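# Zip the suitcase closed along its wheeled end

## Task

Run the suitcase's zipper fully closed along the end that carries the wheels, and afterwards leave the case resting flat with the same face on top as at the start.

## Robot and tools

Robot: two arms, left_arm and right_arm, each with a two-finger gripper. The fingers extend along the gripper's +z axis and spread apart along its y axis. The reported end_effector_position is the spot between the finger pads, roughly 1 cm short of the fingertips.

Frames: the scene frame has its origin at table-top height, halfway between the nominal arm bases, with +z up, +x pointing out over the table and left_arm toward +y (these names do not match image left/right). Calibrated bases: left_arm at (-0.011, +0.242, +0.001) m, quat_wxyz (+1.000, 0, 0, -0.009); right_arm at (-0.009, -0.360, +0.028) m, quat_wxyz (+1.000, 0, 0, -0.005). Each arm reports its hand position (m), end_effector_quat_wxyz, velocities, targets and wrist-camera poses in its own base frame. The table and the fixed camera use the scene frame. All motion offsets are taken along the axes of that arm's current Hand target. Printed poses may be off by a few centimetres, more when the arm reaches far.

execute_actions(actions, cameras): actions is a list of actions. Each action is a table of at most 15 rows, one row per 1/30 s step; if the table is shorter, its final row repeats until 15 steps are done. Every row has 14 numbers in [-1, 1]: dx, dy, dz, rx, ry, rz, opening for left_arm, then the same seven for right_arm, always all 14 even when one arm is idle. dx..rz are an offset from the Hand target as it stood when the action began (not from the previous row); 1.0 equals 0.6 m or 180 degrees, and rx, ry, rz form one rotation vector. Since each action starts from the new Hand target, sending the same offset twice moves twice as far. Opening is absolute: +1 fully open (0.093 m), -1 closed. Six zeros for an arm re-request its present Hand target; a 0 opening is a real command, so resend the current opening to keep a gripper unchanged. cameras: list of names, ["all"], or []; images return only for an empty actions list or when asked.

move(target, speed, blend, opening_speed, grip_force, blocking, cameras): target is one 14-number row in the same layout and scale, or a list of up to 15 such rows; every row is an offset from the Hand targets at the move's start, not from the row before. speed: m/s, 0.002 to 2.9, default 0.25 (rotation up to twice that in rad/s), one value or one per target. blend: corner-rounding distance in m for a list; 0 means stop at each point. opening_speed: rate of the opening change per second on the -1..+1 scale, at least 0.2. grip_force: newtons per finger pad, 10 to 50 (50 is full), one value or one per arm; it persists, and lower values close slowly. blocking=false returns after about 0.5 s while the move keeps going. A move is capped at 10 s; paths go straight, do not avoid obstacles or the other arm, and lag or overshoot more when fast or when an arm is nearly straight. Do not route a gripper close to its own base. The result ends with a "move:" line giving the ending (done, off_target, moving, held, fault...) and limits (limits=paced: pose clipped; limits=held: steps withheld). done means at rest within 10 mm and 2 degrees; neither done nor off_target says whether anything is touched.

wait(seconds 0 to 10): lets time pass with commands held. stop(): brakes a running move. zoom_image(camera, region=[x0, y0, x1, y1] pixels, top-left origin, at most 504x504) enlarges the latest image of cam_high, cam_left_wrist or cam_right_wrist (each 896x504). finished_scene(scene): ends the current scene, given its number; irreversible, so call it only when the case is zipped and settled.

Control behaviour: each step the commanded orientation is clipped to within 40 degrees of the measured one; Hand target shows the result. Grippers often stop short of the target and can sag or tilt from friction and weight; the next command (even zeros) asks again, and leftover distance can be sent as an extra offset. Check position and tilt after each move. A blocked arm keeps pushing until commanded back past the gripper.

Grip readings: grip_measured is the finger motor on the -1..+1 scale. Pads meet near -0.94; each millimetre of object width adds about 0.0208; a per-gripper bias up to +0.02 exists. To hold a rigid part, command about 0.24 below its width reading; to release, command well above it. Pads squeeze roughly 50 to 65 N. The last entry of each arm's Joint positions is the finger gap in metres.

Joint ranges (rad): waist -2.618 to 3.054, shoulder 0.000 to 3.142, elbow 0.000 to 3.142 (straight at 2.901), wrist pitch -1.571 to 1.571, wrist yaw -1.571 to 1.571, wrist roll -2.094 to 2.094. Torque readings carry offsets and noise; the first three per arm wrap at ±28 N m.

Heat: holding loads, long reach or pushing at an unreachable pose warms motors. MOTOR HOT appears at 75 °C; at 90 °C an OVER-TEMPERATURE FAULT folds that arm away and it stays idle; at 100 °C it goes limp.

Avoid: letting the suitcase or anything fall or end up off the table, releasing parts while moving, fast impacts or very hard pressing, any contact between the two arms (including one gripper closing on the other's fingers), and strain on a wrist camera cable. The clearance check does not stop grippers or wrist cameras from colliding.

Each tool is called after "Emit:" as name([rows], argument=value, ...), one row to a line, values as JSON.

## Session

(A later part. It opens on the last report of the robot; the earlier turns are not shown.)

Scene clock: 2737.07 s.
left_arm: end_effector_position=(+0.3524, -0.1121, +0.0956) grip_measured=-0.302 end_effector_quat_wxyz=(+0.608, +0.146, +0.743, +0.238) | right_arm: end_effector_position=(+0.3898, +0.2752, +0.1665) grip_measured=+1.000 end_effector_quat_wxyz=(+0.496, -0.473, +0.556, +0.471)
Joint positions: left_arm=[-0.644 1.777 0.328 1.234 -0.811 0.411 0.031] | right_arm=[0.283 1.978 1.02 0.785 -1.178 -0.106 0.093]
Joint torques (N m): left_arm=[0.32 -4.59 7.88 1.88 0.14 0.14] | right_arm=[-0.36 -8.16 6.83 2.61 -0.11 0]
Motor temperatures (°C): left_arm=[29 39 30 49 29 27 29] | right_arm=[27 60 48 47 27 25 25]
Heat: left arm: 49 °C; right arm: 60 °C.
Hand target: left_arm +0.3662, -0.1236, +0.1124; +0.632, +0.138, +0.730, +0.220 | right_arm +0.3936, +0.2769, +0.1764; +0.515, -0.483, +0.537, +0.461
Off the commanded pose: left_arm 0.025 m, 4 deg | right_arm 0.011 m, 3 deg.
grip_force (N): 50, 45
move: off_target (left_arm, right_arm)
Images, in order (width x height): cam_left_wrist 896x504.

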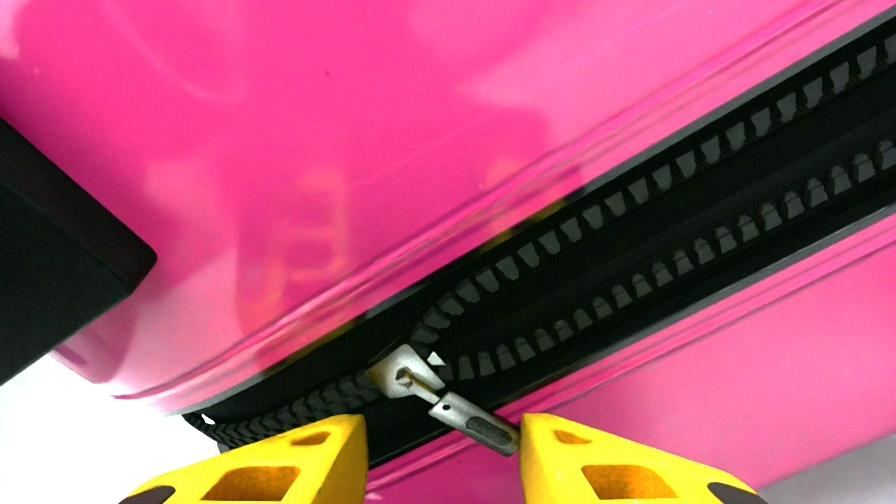

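Emit:
move([
  [-0.0117,0.008,-0.022,0,0,0,-0.3,0,0,0,0,0,0,1],
], speed=0.1, cameras=["cam_left_wrist"])

Scene clock: 2758.53 s.
left_arm: end_effector_position=(+0.3500, -0.1190, +0.1109) grip_measured=-0.302 end_effector_quat_wxyz=(+0.625, +0.140, +0.734, +0.227) | right_arm: end_effector_position=(+0.3898, +0.2752, +0.1665) grip_measured=+1.000 end_effector_quat_wxyz=(+0.496, -0.473, +0.556, +0.471)
Joint positions: left_arm=[-0.667 1.728 0.33 1.226 -0.82 0.411 0.031] | right_arm=[0.283 1.978 1.02 0.785 -1.178 -0.106 0.093]
Joint torques (N m): left_arm=[-0.43 -6.91 5.9 1.34 -0.07 0.08] | right_arm=[-0.35 -8.27 7.02 2.65 -0.16 -0.02]
Motor temperatures (°C): left_arm=[29 38 33 46 29 27 29] | right_arm=[27 60 48 47 27 25 25]
Heat: left arm: 46 °C; right arm: 60 °C.
Hand target: left_arm +0.3540, -0.1247, +0.1222; +0.632, +0.138, +0.730, +0.220 | right_arm +0.3936, +0.2769, +0.1764; +0.515, -0.483, +0.537, +0.461
Off the commanded pose: left_arm 0.013 m, 1 deg | right_arm 0.011 m, 3 deg.
grip_force (N): 50, 45
move: off_target (left_arm, right_arm)
Images, in order (width x height): cam_left_wrist 896x504.

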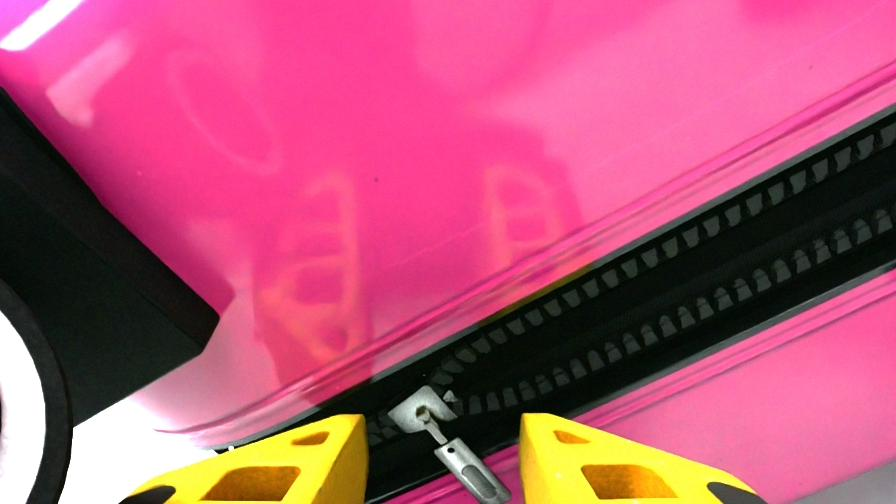

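Emit:
move([
  [0.0167,-0.0067,0.02,0,0,0,-0.3,0,0,0,0,0,0,1],
], speed=0.1, cameras=["cam_left_wrist"])

Scene clock: 2764.17 s.
left_arm: end_effector_position=(+0.3541, -0.1145, +0.0994) grip_measured=-0.302 end_effector_quat_wxyz=(+0.612, +0.143, +0.741, +0.237) | right_arm: end_effector_position=(+0.3898, +0.2752, +0.1665) grip_measured=+1.000 end_effector_quat_wxyz=(+0.496, -0.473, +0.556, +0.471)
Joint positions: left_arm=[-0.649 1.774 0.339 1.232 -0.817 0.411 0.031] | right_arm=[0.283 1.978 1.02 0.785 -1.178 -0.106 0.093]
Joint torques (N m): left_arm=[0.87 -3.85 6.13 2.07 0.21 0.13] | right_arm=[-0.59 -8.14 6.84 2.55 -0.13 -0.06]
Motor temperatures (°C): left_arm=[29 38 33 46 29 27 29] | right_arm=[27 60 48 47 27 25 25]
Heat: left arm: 46 °C; right arm: 60 °C.
Hand target: left_arm +0.3644, -0.1217, +0.1103; +0.632, +0.138, +0.730, +0.220 | right_arm +0.3936, +0.2769, +0.1764; +0.515, -0.483, +0.537, +0.461
Off the commanded pose: left_arm 0.017 m, 3 deg | right_arm 0.011 m, 3 deg.
grip_force (N): 50, 45
move: off_target (left_arm, right_arm)
Images, in order (width x height): cam_left_wrist 896x504.

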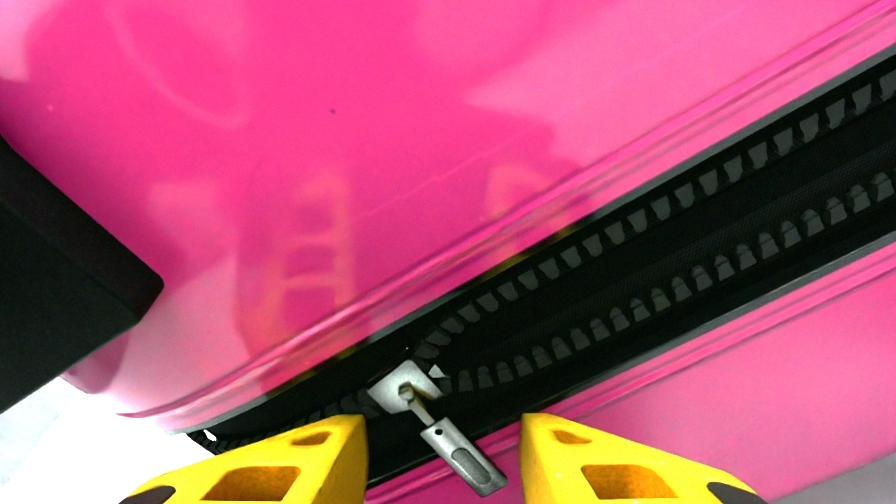

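Emit:
move([
  [0.002,-0.005,0.015,0,0,0,-0.3,0,0,0,0,0,0,1],
], speed=0.1, cameras=["cam_left_wrist"])

Scene clock: 2774.17 s.
left_arm: end_effector_position=(+0.3610, -0.1140, +0.0987) grip_measured=-0.302 end_effector_quat_wxyz=(+0.615, +0.136, +0.739, +0.238) | right_arm: end_effector_position=(+0.3898, +0.2752, +0.1665) grip_measured=+1.000 end_effector_quat_wxyz=(+0.496, -0.473, +0.556, +0.471)
Joint positions: left_arm=[-0.635 1.808 0.362 1.255 -0.814 0.412 0.031] | right_arm=[0.283 1.978 1.02 0.785 -1.178 -0.106 0.093]
Joint torques (N m): left_arm=[1.26 -3.44 6.52 2 0.37 0.17] | right_arm=[-0.46 -7.99 7.2 2.59 -0.09 -0.01]
Motor temperatures (°C): left_arm=[29 38 33 46 29 27 29] | right_arm=[27 60 48 47 27 25 25]
Heat: left arm: 46 °C; right arm: 60 °C.
Hand target: left_arm +0.3733, -0.1224, +0.1068; +0.632, +0.138, +0.730, +0.220 | right_arm +0.3936, +0.2769, +0.1764; +0.515, -0.483, +0.537, +0.461
Off the commanded pose: left_arm 0.017 m, 3 deg | right_arm 0.011 m, 3 deg.
grip_force (N): 50, 45
move: off_target (left_arm, right_arm)
Images, in order (width x height): cam_left_wrist 896x504.

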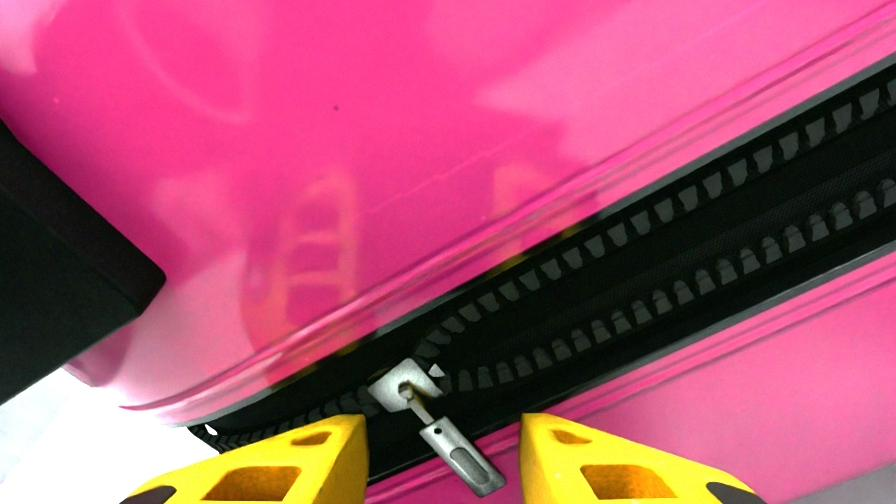

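Emit:
move([
  [0,-0.004,0,0,0,0,-1,0,0,0,0,0,0,1],
], speed=0.1, cameras=["cam_left_wrist"])

Scene clock: 2777.53 s.
left_arm: end_effector_position=(+0.3638, -0.1176, +0.0959) grip_measured=-0.984 end_effector_quat_wxyz=(+0.615, +0.143, +0.740, +0.233) | right_arm: end_effector_position=(+0.3898, +0.2752, +0.1665) grip_measured=+1.000 end_effector_quat_wxyz=(+0.496, -0.473, +0.556, +0.471)
Joint positions: left_arm=[-0.632 1.823 0.371 1.257 -0.794 0.414 0] | right_arm=[0.283 1.978 1.02 0.785 -1.178 -0.106 0.093]
Joint torques (N m): left_arm=[0.51 -3.92 6.22 2.03 0.11 0.14] | right_arm=[-0.51 -8.28 6.91 2.61 -0.11 0.06]
Motor temperatures (°C): left_arm=[29 38 33 46 29 27 29] | right_arm=[27 60 48 47 27 25 25]
Heat: left arm: 46 °C; right arm: 60 °C.
Hand target: left_arm +0.3735, -0.1244, +0.1056; +0.632, +0.138, +0.730, +0.220 | right_arm +0.3936, +0.2769, +0.1764; +0.515, -0.483, +0.537, +0.461
Off the commanded pose: left_arm 0.015 m, 3 deg | right_arm 0.011 m, 3 deg.
grip_force (N): 50, 45
move: off_target (left_arm, right_arm)
Images, in order (width x height): cam_left_wrist 896x504.

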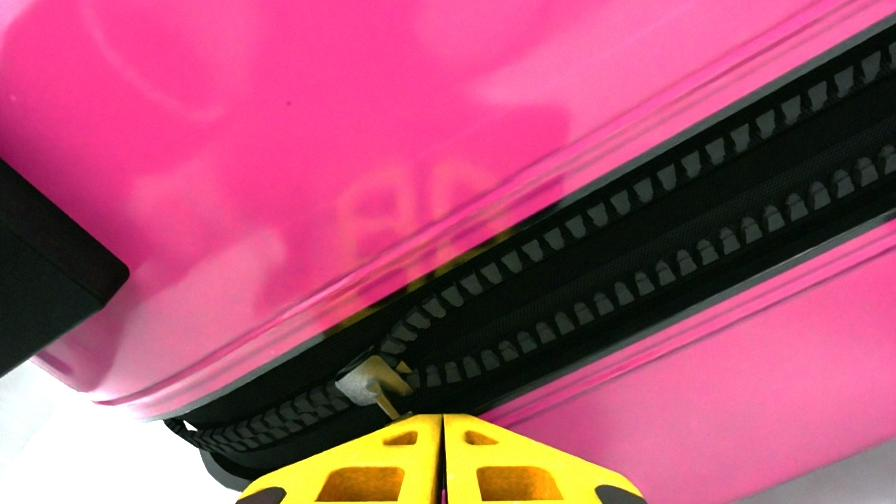

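Emit:
zoom_image(camera="cam_left_wrist", region=[330, 330, 560, 504])

Scaled by 2.191.

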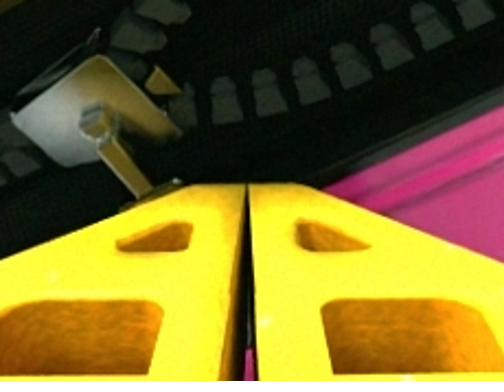

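Emit:
move([
  [0,0,-0.025,0,0,0,-1,0,0,0,0,0,0,1],
], speed=0.1, cameras=["cam_left_wrist"])

Scene clock: 2785.80 s.
left_arm: end_effector_position=(+0.3584, -0.1255, +0.0939) grip_measured=-0.984 end_effector_quat_wxyz=(+0.615, +0.153, +0.739, +0.228) | right_arm: end_effector_position=(+0.3898, +0.2752, +0.1665) grip_measured=+1.000 end_effector_quat_wxyz=(+0.496, -0.473, +0.556, +0.471)
Joint positions: left_arm=[-0.661 1.823 0.364 1.257 -0.802 0.414 0] | right_arm=[0.283 1.978 1.02 0.785 -1.178 -0.106 0.093]
Joint torques (N m): left_arm=[-0.39 -6.71 3.19 2.01 -0.16 0.05] | right_arm=[-0.43 -8.09 6.94 2.56 -0.12 0.01]
Motor temperatures (°C): left_arm=[29 38 32 46 29 27 29] | right_arm=[27 60 47 47 27 25 25]
Heat: left arm: 46 °C; right arm: 60 °C.
Hand target: left_arm +0.3587, -0.1266, +0.1072; +0.632, +0.138, +0.730, +0.220 | right_arm +0.3936, +0.2769, +0.1764; +0.515, -0.483, +0.537, +0.461
Off the commanded pose: left_arm 0.013 m, 3 deg | right_arm 0.011 m, 3 deg.
grip_force (N): 50, 45
move: off_target (left_arm, right_arm)
Images, in order (width x height): cam_left_wrist 896x504.

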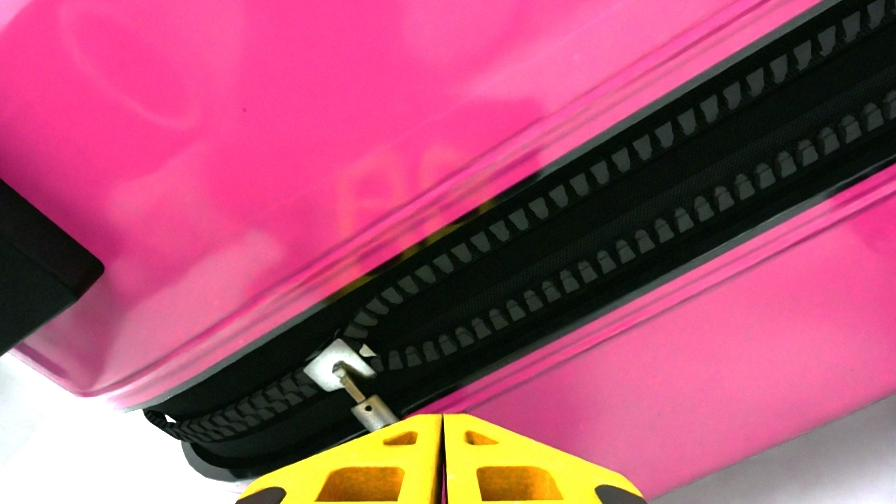

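Emit:
move([
  [0.0167,0,-0.02,0,0,0,-0.3,0,0,0,0,0,0,1],
], speed=0.12, cameras=["cam_left_wrist"])

Scene clock: 2828.30 s.
left_arm: end_effector_position=(+0.3437, -0.1223, +0.0827) grip_measured=-0.302 end_effector_quat_wxyz=(+0.603, +0.168, +0.744, +0.234) | right_arm: end_effector_position=(+0.3898, +0.2752, +0.1665) grip_measured=+1.000 end_effector_quat_wxyz=(+0.496, -0.473, +0.556, +0.471)
Joint positions: left_arm=[-0.686 1.823 0.31 1.271 -0.819 0.414 0.031] | right_arm=[0.283 1.978 1.02 0.785 -1.178 -0.106 0.093]
Joint torques (N m): left_arm=[-0.42 -5.45 2.92 2.47 -0.24 -0.04] | right_arm=[-0.32 -8.43 6.9 2.58 -0.16 -0.02]
Motor temperatures (°C): left_arm=[29 41 31 46 29 27 29] | right_arm=[27 61 47 47 27 25 25]
Heat: left arm: 46 °C; right arm: 61 °C.
Hand target: left_arm +0.3453, -0.1236, +0.0998; +0.632, +0.138, +0.730, +0.220 | right_arm +0.3936, +0.2769, +0.1764; +0.515, -0.483, +0.537, +0.461
Off the commanded pose: left_arm 0.017 m, 5 deg | right_arm 0.011 m, 3 deg.
grip_force (N): 50, 45
move: off_target (left_arm, right_arm)
Images, in order (width x height): cam_left_wrist 896x504.

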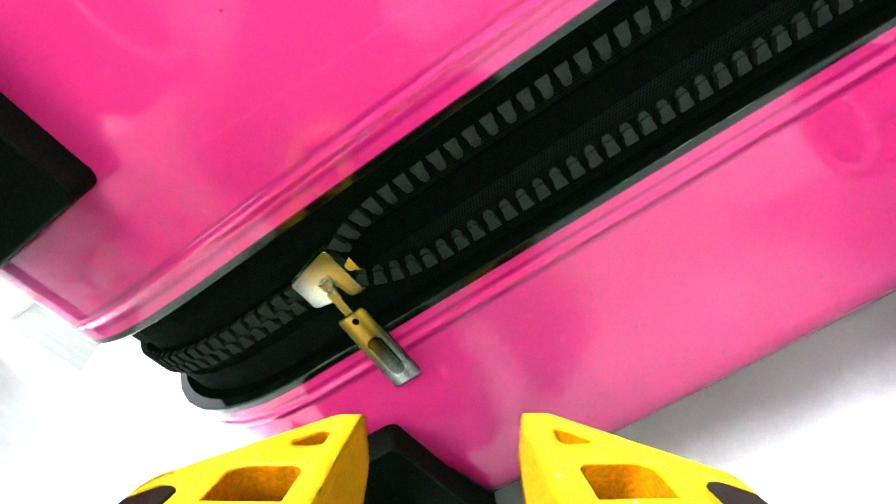

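Emit:
move([
  [0.0023,0.0175,0.045,0.0167,-0.0289,0,-0.3,0,0,0,0,0,0,1],
], speed=0.1, cameras=["cam_left_wrist"])

Scene clock: 2844.03 s.
left_arm: end_effector_position=(+0.3641, -0.1029, +0.0838) grip_measured=-0.302 end_effector_quat_wxyz=(+0.623, +0.169, +0.731, +0.220) | right_arm: end_effector_position=(+0.3898, +0.2752, +0.1665) grip_measured=+1.000 end_effector_quat_wxyz=(+0.496, -0.473, +0.556, +0.471)
Joint positions: left_arm=[-0.551 1.9 0.305 1.433 -0.658 0.467 0.031] | right_arm=[0.283 1.978 1.02 0.785 -1.178 -0.106 0.093]
Joint torques (N m): left_arm=[1.1 -3.92 3.23 2.82 0.5 0.18] | right_arm=[-0.42 -8.01 6.89 2.62 -0.15 0.01]
Motor temperatures (°C): left_arm=[28 40 31 50 29 27 29] | right_arm=[27 61 47 47 27 25 25]
Heat: left arm: 50 °C; right arm: 61 °C.
Hand target: left_arm +0.3708, -0.1099, +0.1010; +0.660, +0.165, +0.707, +0.194 | right_arm +0.3936, +0.2769, +0.1764; +0.515, -0.483, +0.537, +0.461
Off the commanded pose: left_arm 0.020 m, 6 deg | right_arm 0.011 m, 3 deg.
grip_force (N): 50, 45
move: off_target (left_arm, right_arm)
Images, in order (width x height): cam_left_wrist 896x504.

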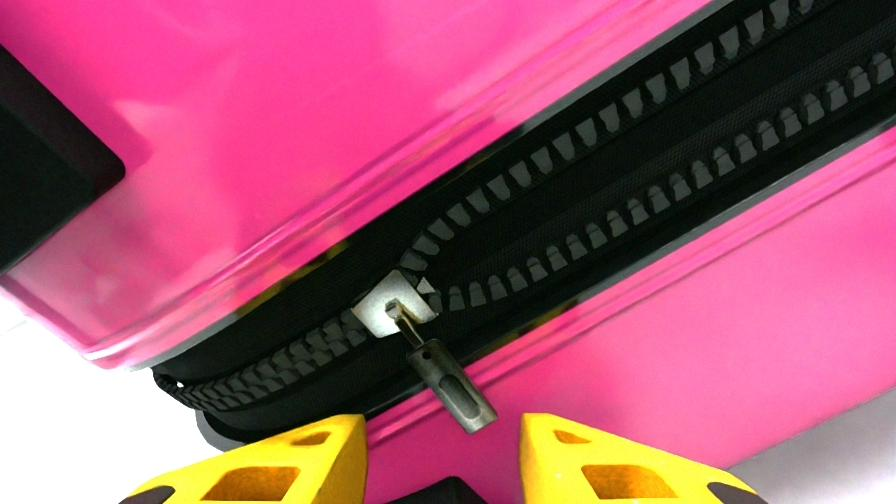

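Emit:
move([
  [-0.007,-0.013,0.02,0,0,0,-0.3,0,0,0,0,0,0,1],
], speed=0.08, cameras=["cam_left_wrist"])

Scene clock: 2852.40 s.
left_arm: end_effector_position=(+0.3716, -0.1039, +0.0834) grip_measured=-0.302 end_effector_quat_wxyz=(+0.625, +0.164, +0.730, +0.222) | right_arm: end_effector_position=(+0.3898, +0.2752, +0.1665) grip_measured=+1.000 end_effector_quat_wxyz=(+0.496, -0.473, +0.556, +0.471)
Joint positions: left_arm=[-0.543 1.927 0.336 1.439 -0.659 0.469 0.031] | right_arm=[0.283 1.978 1.02 0.785 -1.178 -0.106 0.093]
Joint torques (N m): left_arm=[0.95 -3.81 5.65 2.51 0.49 0.19] | right_arm=[-0.39 -7.99 6.9 2.58 -0.14 -0.03]
Motor temperatures (°C): left_arm=[28 39 30 51 29 27 29] | right_arm=[27 61 47 47 27 25 25]
Heat: left arm: 51 °C; right arm: 61 °C.
Hand target: left_arm +0.3833, -0.1181, +0.1002; +0.660, +0.165, +0.707, +0.194 | right_arm +0.3936, +0.2769, +0.1764; +0.515, -0.483, +0.537, +0.461
Off the commanded pose: left_arm 0.025 m, 6 deg | right_arm 0.011 m, 3 deg.
grip_force (N): 50, 45
move: off_target (left_arm, right_arm)
Images, in order (width x height): cam_left_wrist 896x504.

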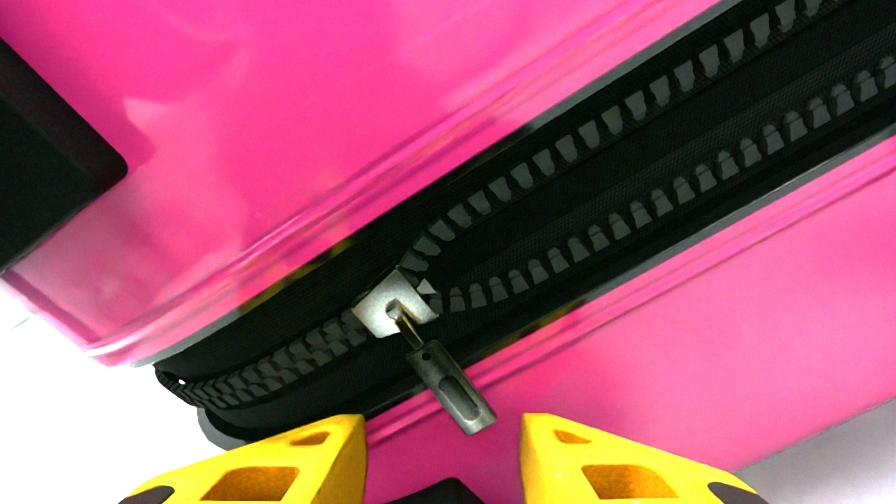

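Emit:
zoom_image(camera="cam_left_wrist", region=[330, 330, 600, 504])

Scaled by 1.867.

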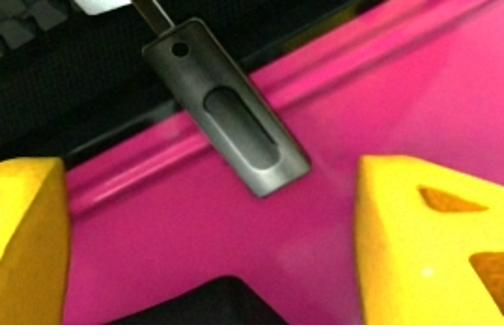

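Emit:
move([
  [0,0,-0.08,0,0,0,-0.1,0,0,0,0,0,0,1],
  [0.009,0.0453,-0.0957,-0.1225,-0.0798,-0.6603,-0.1,0,0,0,0,0,0,1],
  [0.0013,0.0517,-0.0377,-0.1225,-0.0798,-0.6603,-0.1,0,0,0,0,0,0,1],
], speed=[0.2,0.6,0.12], blend=[0.02,0.01,0], cameras=["cam_left_wrist"])

Scene clock: 2947.23 s.
left_arm: end_effector_position=(+0.3476, -0.0768, +0.1055) grip_measured=-0.102 end_effector_quat_wxyz=(+0.663, -0.539, +0.471, -0.220) | right_arm: end_effector_position=(+0.3898, +0.2752, +0.1665) grip_measured=+1.000 end_effector_quat_wxyz=(+0.496, -0.473, +0.556, +0.471)
Joint positions: left_arm=[-0.675 1.956 0.411 1.476 -1.205 -1.237 0.04] | right_arm=[0.283 1.978 1.02 0.785 -1.178 -0.106 0.093]
Joint torques (N m): left_arm=[0.51 -4.49 4.55 2.06 0.66 -2.78] | right_arm=[-0.5 -8.03 6.8 2.58 -0.11 0]
Motor temperatures (°C): left_arm=[28 36 32 51 29 28 29] | right_arm=[27 62 47 47 27 25 25]
Heat: left arm: 51 °C; right arm: 62 °C.
Hand target: left_arm +0.3600, -0.0919, +0.1160; +0.586, -0.607, +0.386, -0.374 | right_arm +0.3936, +0.2769, +0.1764; +0.515, -0.483, +0.537, +0.461
Off the commanded pose: left_arm 0.022 m, 23 deg | right_arm 0.011 m, 3 deg.
grip_force (N): 50, 45
move: off_target (left_arm, right_arm)
Images, in order (width x height): cam_left_wrist 896x504.

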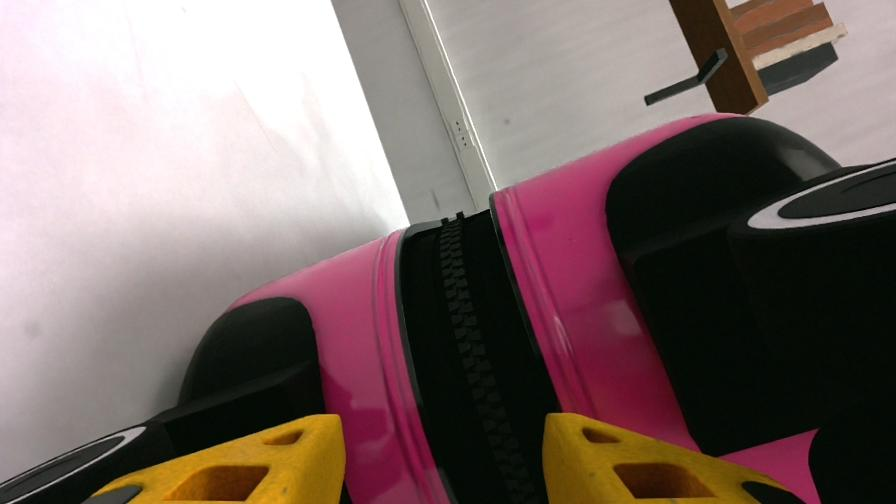

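Emit:
move([
  [-0.027,0.0033,-0.0977,0,0,0,-1,0,0,0,0,0,0,1],
], speed=0.2, cameras=["cam_left_wrist"])

Scene clock: 2970.93 s.
left_arm: end_effector_position=(+0.3000, -0.1002, +0.0968) grip_measured=-0.985 end_effector_quat_wxyz=(+0.654, -0.505, +0.515, -0.229) | right_arm: end_effector_position=(+0.3898, +0.2752, +0.1665) grip_measured=+1.000 end_effector_quat_wxyz=(+0.496, -0.473, +0.556, +0.471)
Joint positions: left_arm=[-0.861 1.907 0.281 1.476 -1.297 -1.257 0] | right_arm=[0.283 1.978 1.02 0.785 -1.178 -0.106 0.093]
Joint torques (N m): left_arm=[-0.44 -6.97 2.04 2.22 -0.17 -2.98] | right_arm=[-0.35 -8.21 6.95 2.65 -0.05 0.02]
Motor temperatures (°C): left_arm=[28 37 31 51 29 38 29] | right_arm=[27 62 47 47 27 25 25]
Heat: left arm: 51 °C; right arm: 62 °C.
Hand target: left_arm +0.3000, -0.1020, +0.1159; +0.586, -0.607, +0.386, -0.374 | right_arm +0.3936, +0.2769, +0.1764; +0.515, -0.483, +0.537, +0.461
Off the commanded pose: left_arm 0.019 m, 26 deg | right_arm 0.011 m, 3 deg.
joint sent to its limit (left arm) — joint 4 (wrist pitch), upper limit. The joint targets are off in orientation, not in position.
grip_force (N): 50, 45
move: off_target (left_arm, right_arm)
Images, in order (width x height): cam_left_wrist 896x504.

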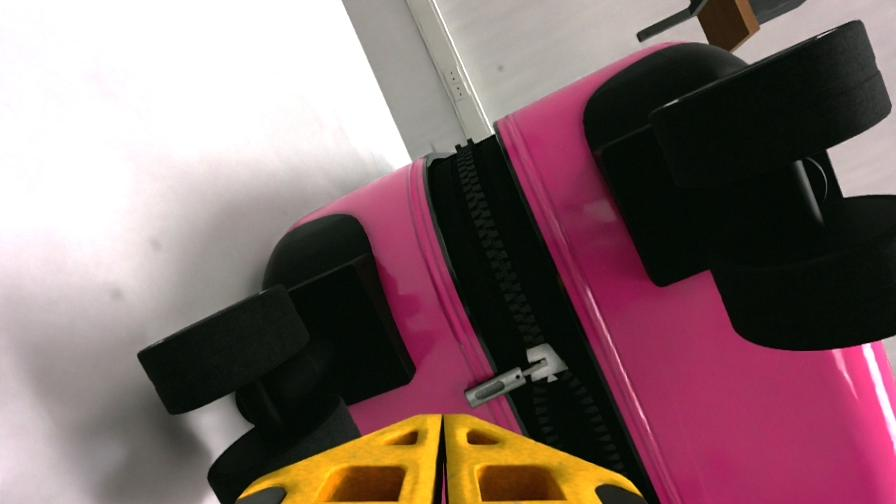

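Emit:
move([
  [0.017,-0.0178,0.084,-0.0002,0.111,0.0039,-1,0,0,0,0,0,0,1],
], speed=0.2, cameras=["cam_left_wrist"])

Scene clock: 2988.90 s.
left_arm: end_effector_position=(+0.3407, -0.0633, +0.1153) grip_measured=-0.985 end_effector_quat_wxyz=(+0.612, -0.504, +0.519, -0.319) | right_arm: end_effector_position=(+0.3898, +0.2752, +0.1665) grip_measured=+1.000 end_effector_quat_wxyz=(+0.496, -0.473, +0.556, +0.471)
Joint positions: left_arm=[-0.555 1.769 0.221 1.476 -0.845 -1.304 0] | right_arm=[0.283 1.978 1.02 0.785 -1.178 -0.106 0.093]
Joint torques (N m): left_arm=[0.77 -6.2 2.61 1.76 1.59 -2.43] | right_arm=[-0.34 -7.88 7.08 2.63 -0.1 -0.01]
Motor temperatures (°C): left_arm=[28 38 31 52 29 41 29] | right_arm=[27 62 47 47 27 25 25]
Heat: left arm: 52 °C; right arm: 62 °C.
Hand target: left_arm +0.3502, -0.0898, +0.1249; +0.512, -0.531, +0.485, -0.470 | right_arm +0.3936, +0.2769, +0.1764; +0.515, -0.483, +0.537, +0.461
Off the commanded pose: left_arm 0.030 m, 21 deg | right_arm 0.011 m, 3 deg.
grip_force (N): 50, 45
move: off_target (left_arm, right_arm)
Images, in order (width x height): cam_left_wrist 896x504.

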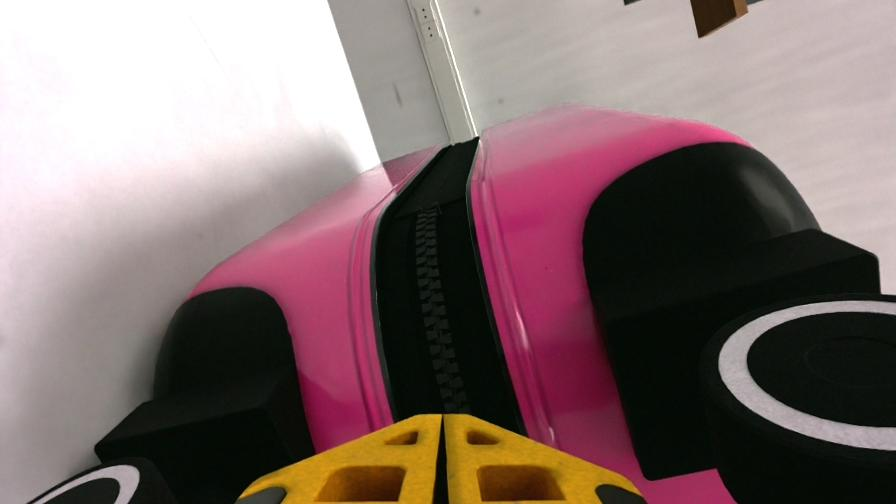

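Emit:
execute_actions(actions=[], cameras=["all"])

Emit:
zoom_image(camera="cam_high", region=[340, 60, 600, 280])

Scene clock: 2997.77 s.
left_arm: end_effector_position=(+0.3407, -0.0633, +0.1153) grip_measured=-0.985 end_effector_quat_wxyz=(+0.612, -0.504, +0.519, -0.319) | right_arm: end_effector_position=(+0.3898, +0.2752, +0.1665) grip_measured=+1.000 end_effector_quat_wxyz=(+0.496, -0.473, +0.556, +0.471)
Joint positions: left_arm=[-0.555 1.769 0.221 1.476 -0.845 -1.304 0] | right_arm=[0.283 1.978 1.02 0.785 -1.178 -0.106 0.093]
Joint velocities: within noise
Joint torques (N m): left_arm=[0.75 -6.2 2.62 1.76 1.6 -2.43] | right_arm=[-0.28 -8.47 7.09 2.62 -0.12 0.05]
Motor temperatures (°C): left_arm=[28 38 31 51 30 41 29] | right_arm=[27 62 47 47 27 25 25]
Heat: left arm: 51 °C; right arm: 62 °C.
Hand target: left_arm +0.3502, -0.0898, +0.1249; +0.512, -0.531, +0.485, -0.470 | right_arm +0.3936, +0.2769, +0.1764; +0.515, -0.483, +0.537, +0.461
Tool commands: left_gripper/opening=-1.0 right_gripper/opening=+1.0
Off the commanded pose: left_arm 0.030 m, 21 deg | right_arm 0.011 m, 3 deg.
grip_force (N): 50, 45

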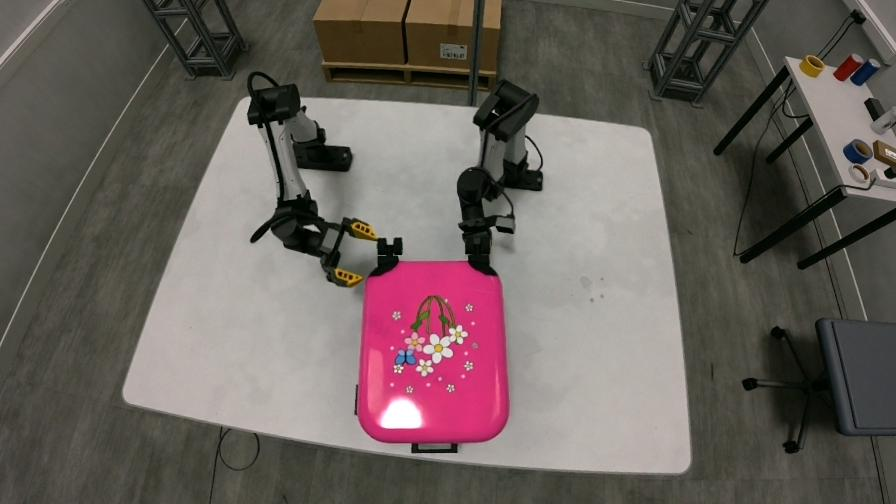

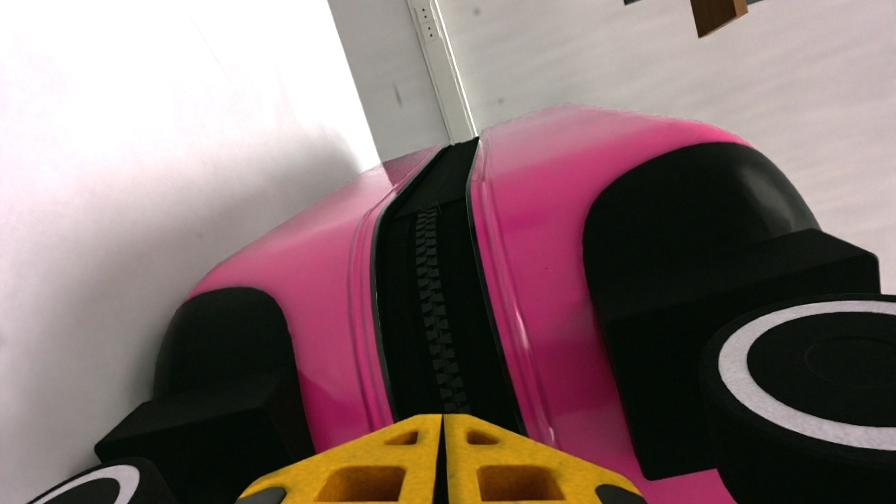

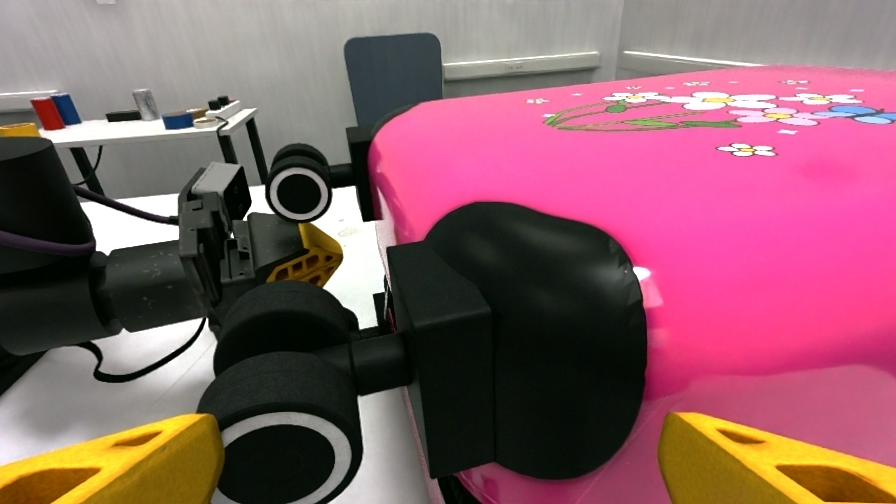

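Scaled by 1.938.

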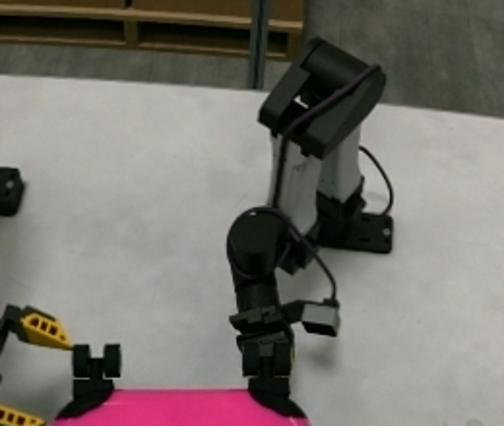

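Emit:
zoom_image(camera="cam_right_wrist", region=[0, 120, 360, 400])

Scaled by 1.400.

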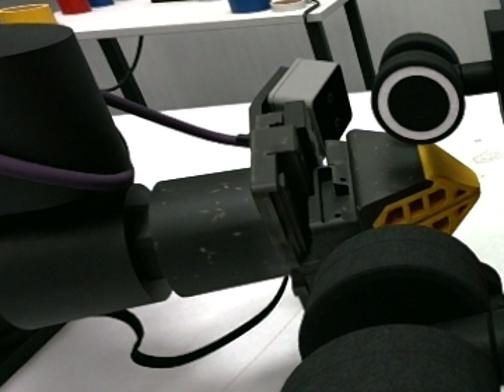

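Emit:
move([
  [0.0063,-0.021,-0.1185,-0.072,0.028,0.25,-1,0,0,-0.02,0,0,0,1],
  [0.0063,-0.021,-0.1185,-0.057,0.057,0.5,-1,0,0,-0.02,0,0,0,1],
], speed=[0.25,0.6], cameras=["all"])

Emit:
zoom_image(camera="cam_high", region=[340, 60, 600, 280])

Scene clock: 3037.53 s.
left_arm: end_effector_position=(+0.2734, -0.0958, +0.1223) grip_measured=-0.985 end_effector_quat_wxyz=(+0.597, -0.024, +0.801, +0.041) | right_arm: end_effector_position=(+0.3948, +0.2652, +0.1668) grip_measured=+1.000 end_effector_quat_wxyz=(+0.499, -0.469, +0.559, +0.468)
Joint positions: left_arm=[-0.781 1.005 0.199 0.372 -0.831 -0.29 0] | right_arm=[0.256 1.978 1.02 0.785 -1.19 -0.106 0.093]
Joint torques (N m): left_arm=[0.76 -2.45 9.66 1.52 -0.09 0.18] | right_arm=[-0.54 -9.59 5.48 2.57 -0.28 -0.06]
Motor temperatures (°C): left_arm=[28 38 31 49 32 40 29] | right_arm=[27 63 46 47 27 25 25]
Heat: left arm: 49 °C; right arm: 63 °C.
Hand target: left_arm +0.2802, -0.0997, +0.1399; +0.608, -0.032, +0.793, +0.028 | right_arm +0.3923, +0.2650, +0.1769; +0.515, -0.483, +0.537, +0.461
Off the commanded pose: left_arm 0.019 m, 2 deg | right_arm 0.010 m, 4 deg.
grip_force (N): 50, 45
move: off_target (left_arm, right_arm)

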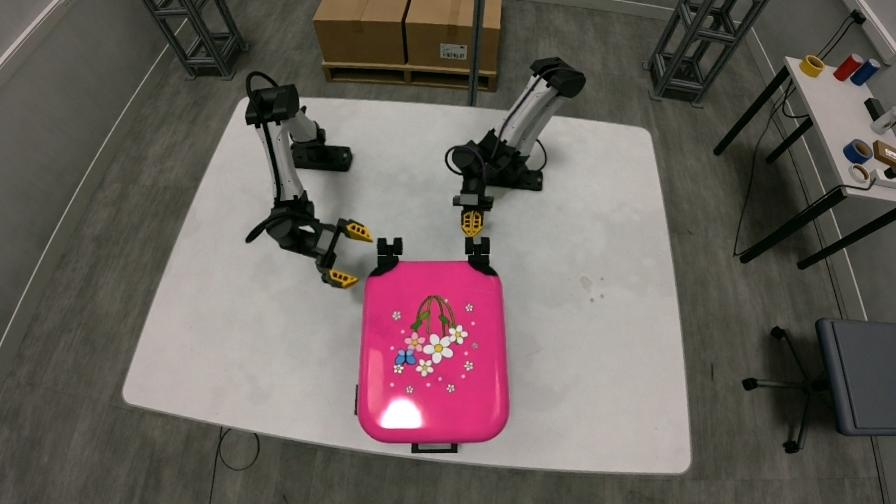

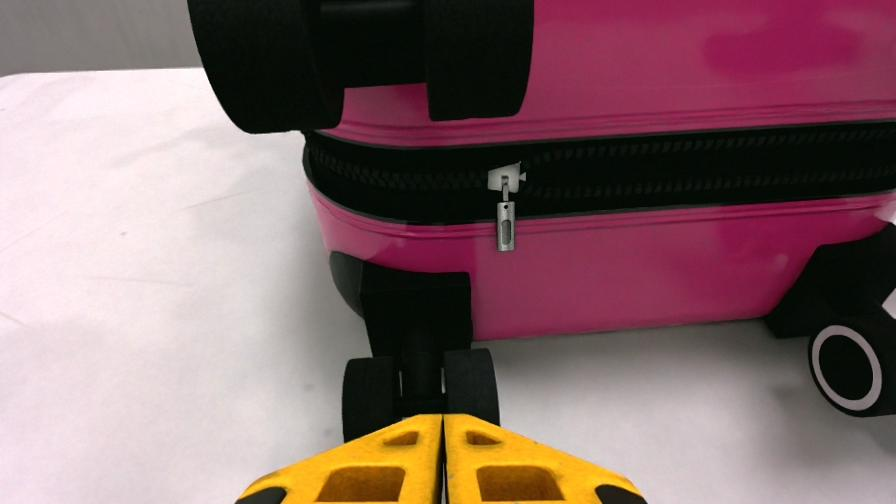

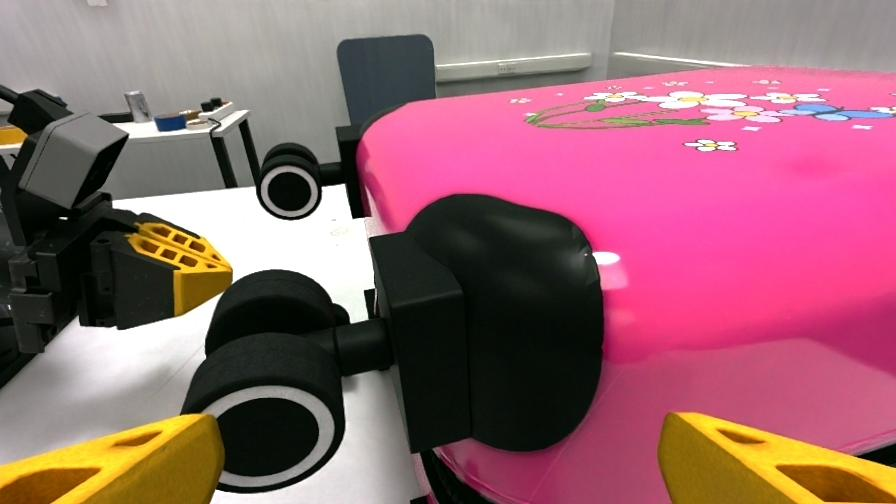

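Scaled by 1.938.

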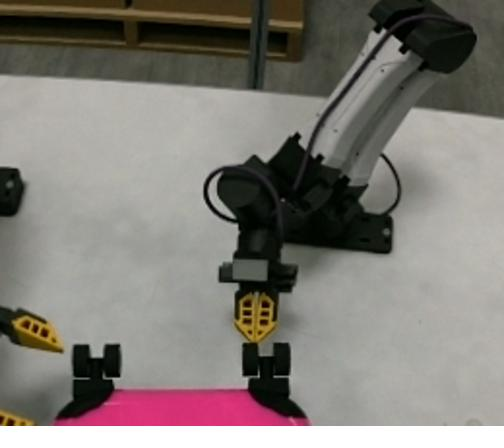

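Emit:
move([
  [0.0048,0.0165,0.0975,-0.1208,0.0088,0.4805,-0.19,0,0,0,0,0,0,1],
], speed=0.5, cameras=["cam_left_wrist","cam_right_wrist"])

Scene clock: 3082.23 s.
left_arm: end_effector_position=(+0.3326, -0.0836, +0.1123) grip_measured=-0.192 end_effector_quat_wxyz=(+0.372, +0.432, +0.591, +0.571) | right_arm: end_effector_position=(+0.3948, +0.2652, +0.1668) grip_measured=+1.000 end_effector_quat_wxyz=(+0.499, -0.469, +0.559, +0.468)
Joint positions: left_arm=[-0.684 1.762 0.287 1.333 -1.043 1.503 0.036] | right_arm=[0.256 1.978 1.02 0.785 -1.19 -0.106 0.093]
Joint torques (N m): left_arm=[0.73 -3.66 3.04 2.38 0.03 0.11] | right_arm=[-0.57 -9.32 5.37 2.52 -0.33 -0.11]
Motor temperatures (°C): left_arm=[28 36 37 48 30 34 29] | right_arm=[27 67 44 47 27 25 25]
Heat: left arm: 48 °C; right arm: 67 °C.
Hand target: left_arm +0.3349, -0.0850, +0.1221; +0.398, +0.412, +0.589, +0.569 | right_arm +0.3923, +0.2650, +0.1769; +0.515, -0.483, +0.537, +0.461
Off the commanded pose: left_arm 0.010 m, 4 deg | right_arm 0.010 m, 4 deg.
grip_force (N): 50, 45
move: off_target (left_arm, right_arm)
Images, in order (width x height): cam_left_wrist 896x504, cam_right_wrist 896x504.

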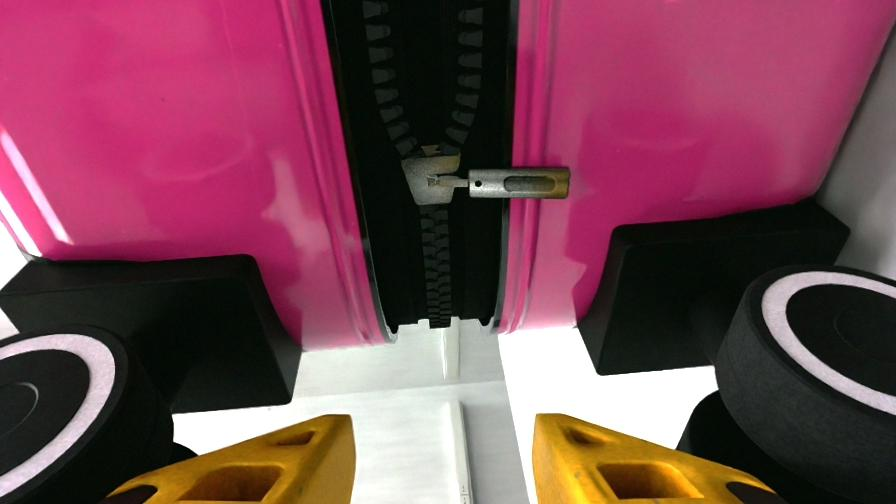

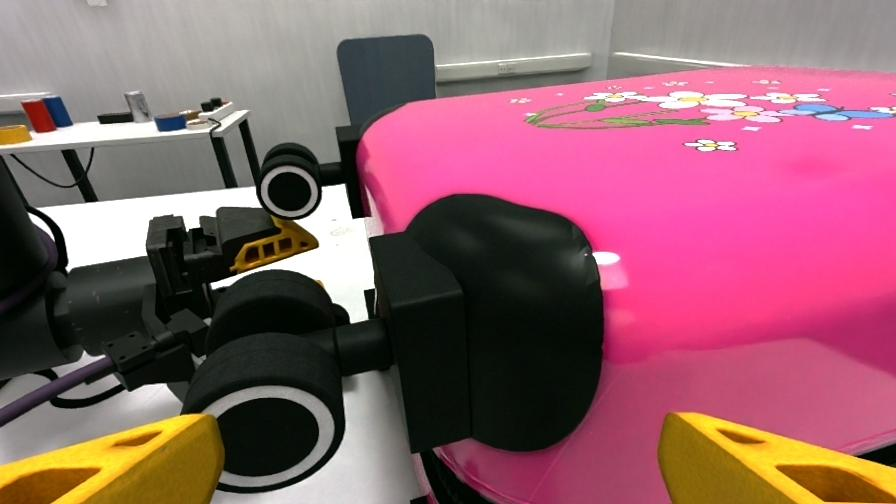

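Emit:
move([
  [-0.0228,-0.0013,0.0557,0,0,0,-0.19,0,0,-0.02,0,0,0,1],
], speed=0.12, cameras=["cam_left_wrist"])

Scene clock: 3099.93 s.
left_arm: end_effector_position=(+0.3630, -0.0812, +0.1058) grip_measured=-0.192 end_effector_quat_wxyz=(+0.368, +0.434, +0.592, +0.570) | right_arm: end_effector_position=(+0.3940, +0.2541, +0.1622) grip_measured=+1.000 end_effector_quat_wxyz=(+0.495, -0.465, +0.562, +0.472)
Joint positions: left_arm=[-0.6 1.851 0.377 1.335 -0.96 1.517 0.036] | right_arm=[0.229 1.978 1.003 0.785 -1.219 -0.107 0.093]
Joint torques (N m): left_arm=[0.75 -4.3 5.56 2.29 0.06 0.1] | right_arm=[-0.38 -10.63 5.3 2.46 -0.26 -0.16]
Motor temperatures (°C): left_arm=[28 36 34 50 30 33 29] | right_arm=[27 68 43 47 27 25 25]
Heat: left arm: 50 °C; right arm: 68 °C.
Hand target: left_arm +0.3709, -0.0864, +0.1201; +0.398, +0.412, +0.589, +0.569 | right_arm +0.3910, +0.2531, +0.1775; +0.515, -0.483, +0.537, +0.461
Off the commanded pose: left_arm 0.017 m, 4 deg | right_arm 0.016 m, 4 deg.
grip_force (N): 50, 45
move: off_target (left_arm, right_arm)
Images, in order (width x height): cam_left_wrist 896x504.

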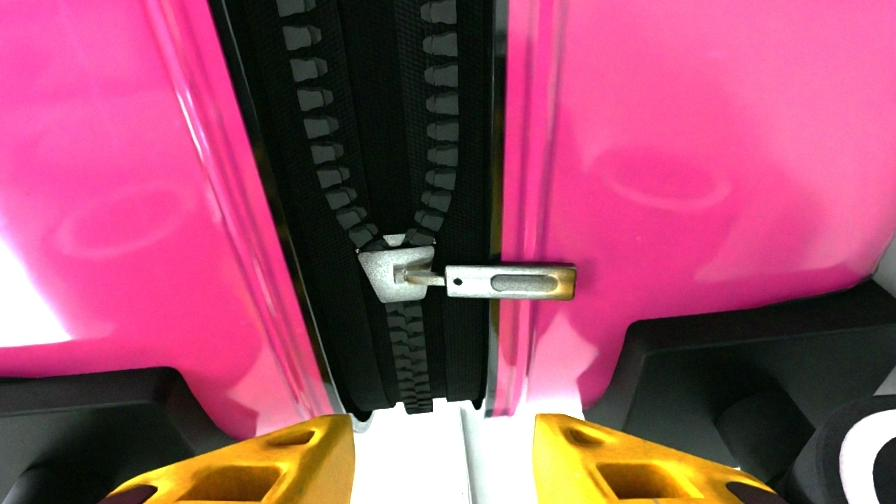

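Emit:
move([
  [-0.0167,0,0.0117,0,0,0,-0.19,0,0.167,-0.167,0,0,0,1],
], speed=0.12, cameras=["cam_left_wrist"])

Scene clock: 3112.93 s.
left_arm: end_effector_position=(+0.3684, -0.0855, +0.1070) grip_measured=-0.192 end_effector_quat_wxyz=(+0.367, +0.427, +0.594, +0.574) | right_arm: end_effector_position=(+0.2826, +0.1651, +0.1741) grip_measured=+1.000 end_effector_quat_wxyz=(+0.513, -0.472, +0.546, +0.465)
Joint positions: left_arm=[-0.608 1.875 0.413 1.335 -0.983 1.518 0.036] | right_arm=[-0.007 1.522 0.537 0.638 -1.449 -0.322 0.093]
Joint torques (N m): left_arm=[0.62 -4.21 6.78 2.07 0.2 0.11] | right_arm=[-0.43 -6.34 6.24 1.44 -0.39 -0.19]
Motor temperatures (°C): left_arm=[28 36 34 51 30 32 29] | right_arm=[27 69 43 46 27 25 25]
Heat: left arm: 51 °C; right arm: 69 °C.
Hand target: left_arm +0.3810, -0.0934, +0.1199; +0.398, +0.412, +0.589, +0.569 | right_arm +0.2805, +0.1645, +0.1816; +0.515, -0.483, +0.537, +0.461
Off the commanded pose: left_arm 0.020 m, 4 deg | right_arm 0.008 m, 2 deg.
grip_force (N): 50, 45
move: off_target (left_arm)
Images, in order (width x height): cam_left_wrist 896x504.

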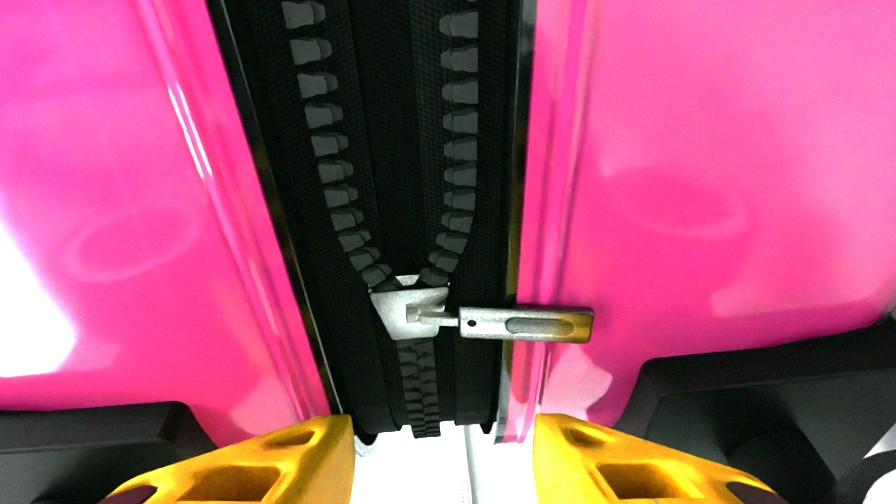

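Emit:
move([
  [-0.02,0,0.0117,0,0,0,-0.19,0,0,0,0,0,0,1],
], speed=0.1, cameras=["cam_left_wrist"])

Scene clock: 3118.20 s.
left_arm: end_effector_position=(+0.3790, -0.0876, +0.1074) grip_measured=-0.192 end_effector_quat_wxyz=(+0.366, +0.416, +0.598, +0.578) | right_arm: end_effector_position=(+0.2816, +0.1651, +0.1715) grip_measured=+1.000 end_effector_quat_wxyz=(+0.510, -0.471, +0.548, +0.466)
Joint positions: left_arm=[-0.598 1.912 0.463 1.333 -0.994 1.518 0.036] | right_arm=[-0.007 1.522 0.537 0.608 -1.449 -0.343 0.093]
Joint torques (N m): left_arm=[0.23 -4.98 7.42 1.81 0.27 0.12] | right_arm=[-0.44 -6.6 6.72 1.49 -0.47 -0.16]
Motor temperatures (°C): left_arm=[28 36 34 50 29 32 29] | right_arm=[27 67 43 45 27 25 25]
Heat: left arm: 50 °C; right arm: 67 °C.
Hand target: left_arm +0.3917, -0.1022, +0.1196; +0.398, +0.412, +0.589, +0.569 | right_arm +0.2805, +0.1645, +0.1816; +0.515, -0.483, +0.537, +0.461
Off the commanded pose: left_arm 0.023 m, 4 deg | right_arm 0.010 m, 2 deg.
grip_force (N): 50, 45
move: off_target (left_arm)
Images, in order (width x height): cam_left_wrist 896x504.

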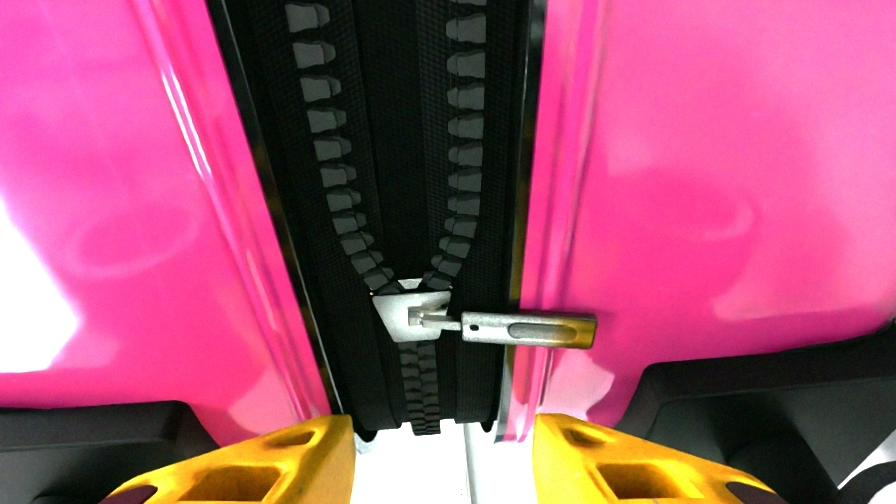

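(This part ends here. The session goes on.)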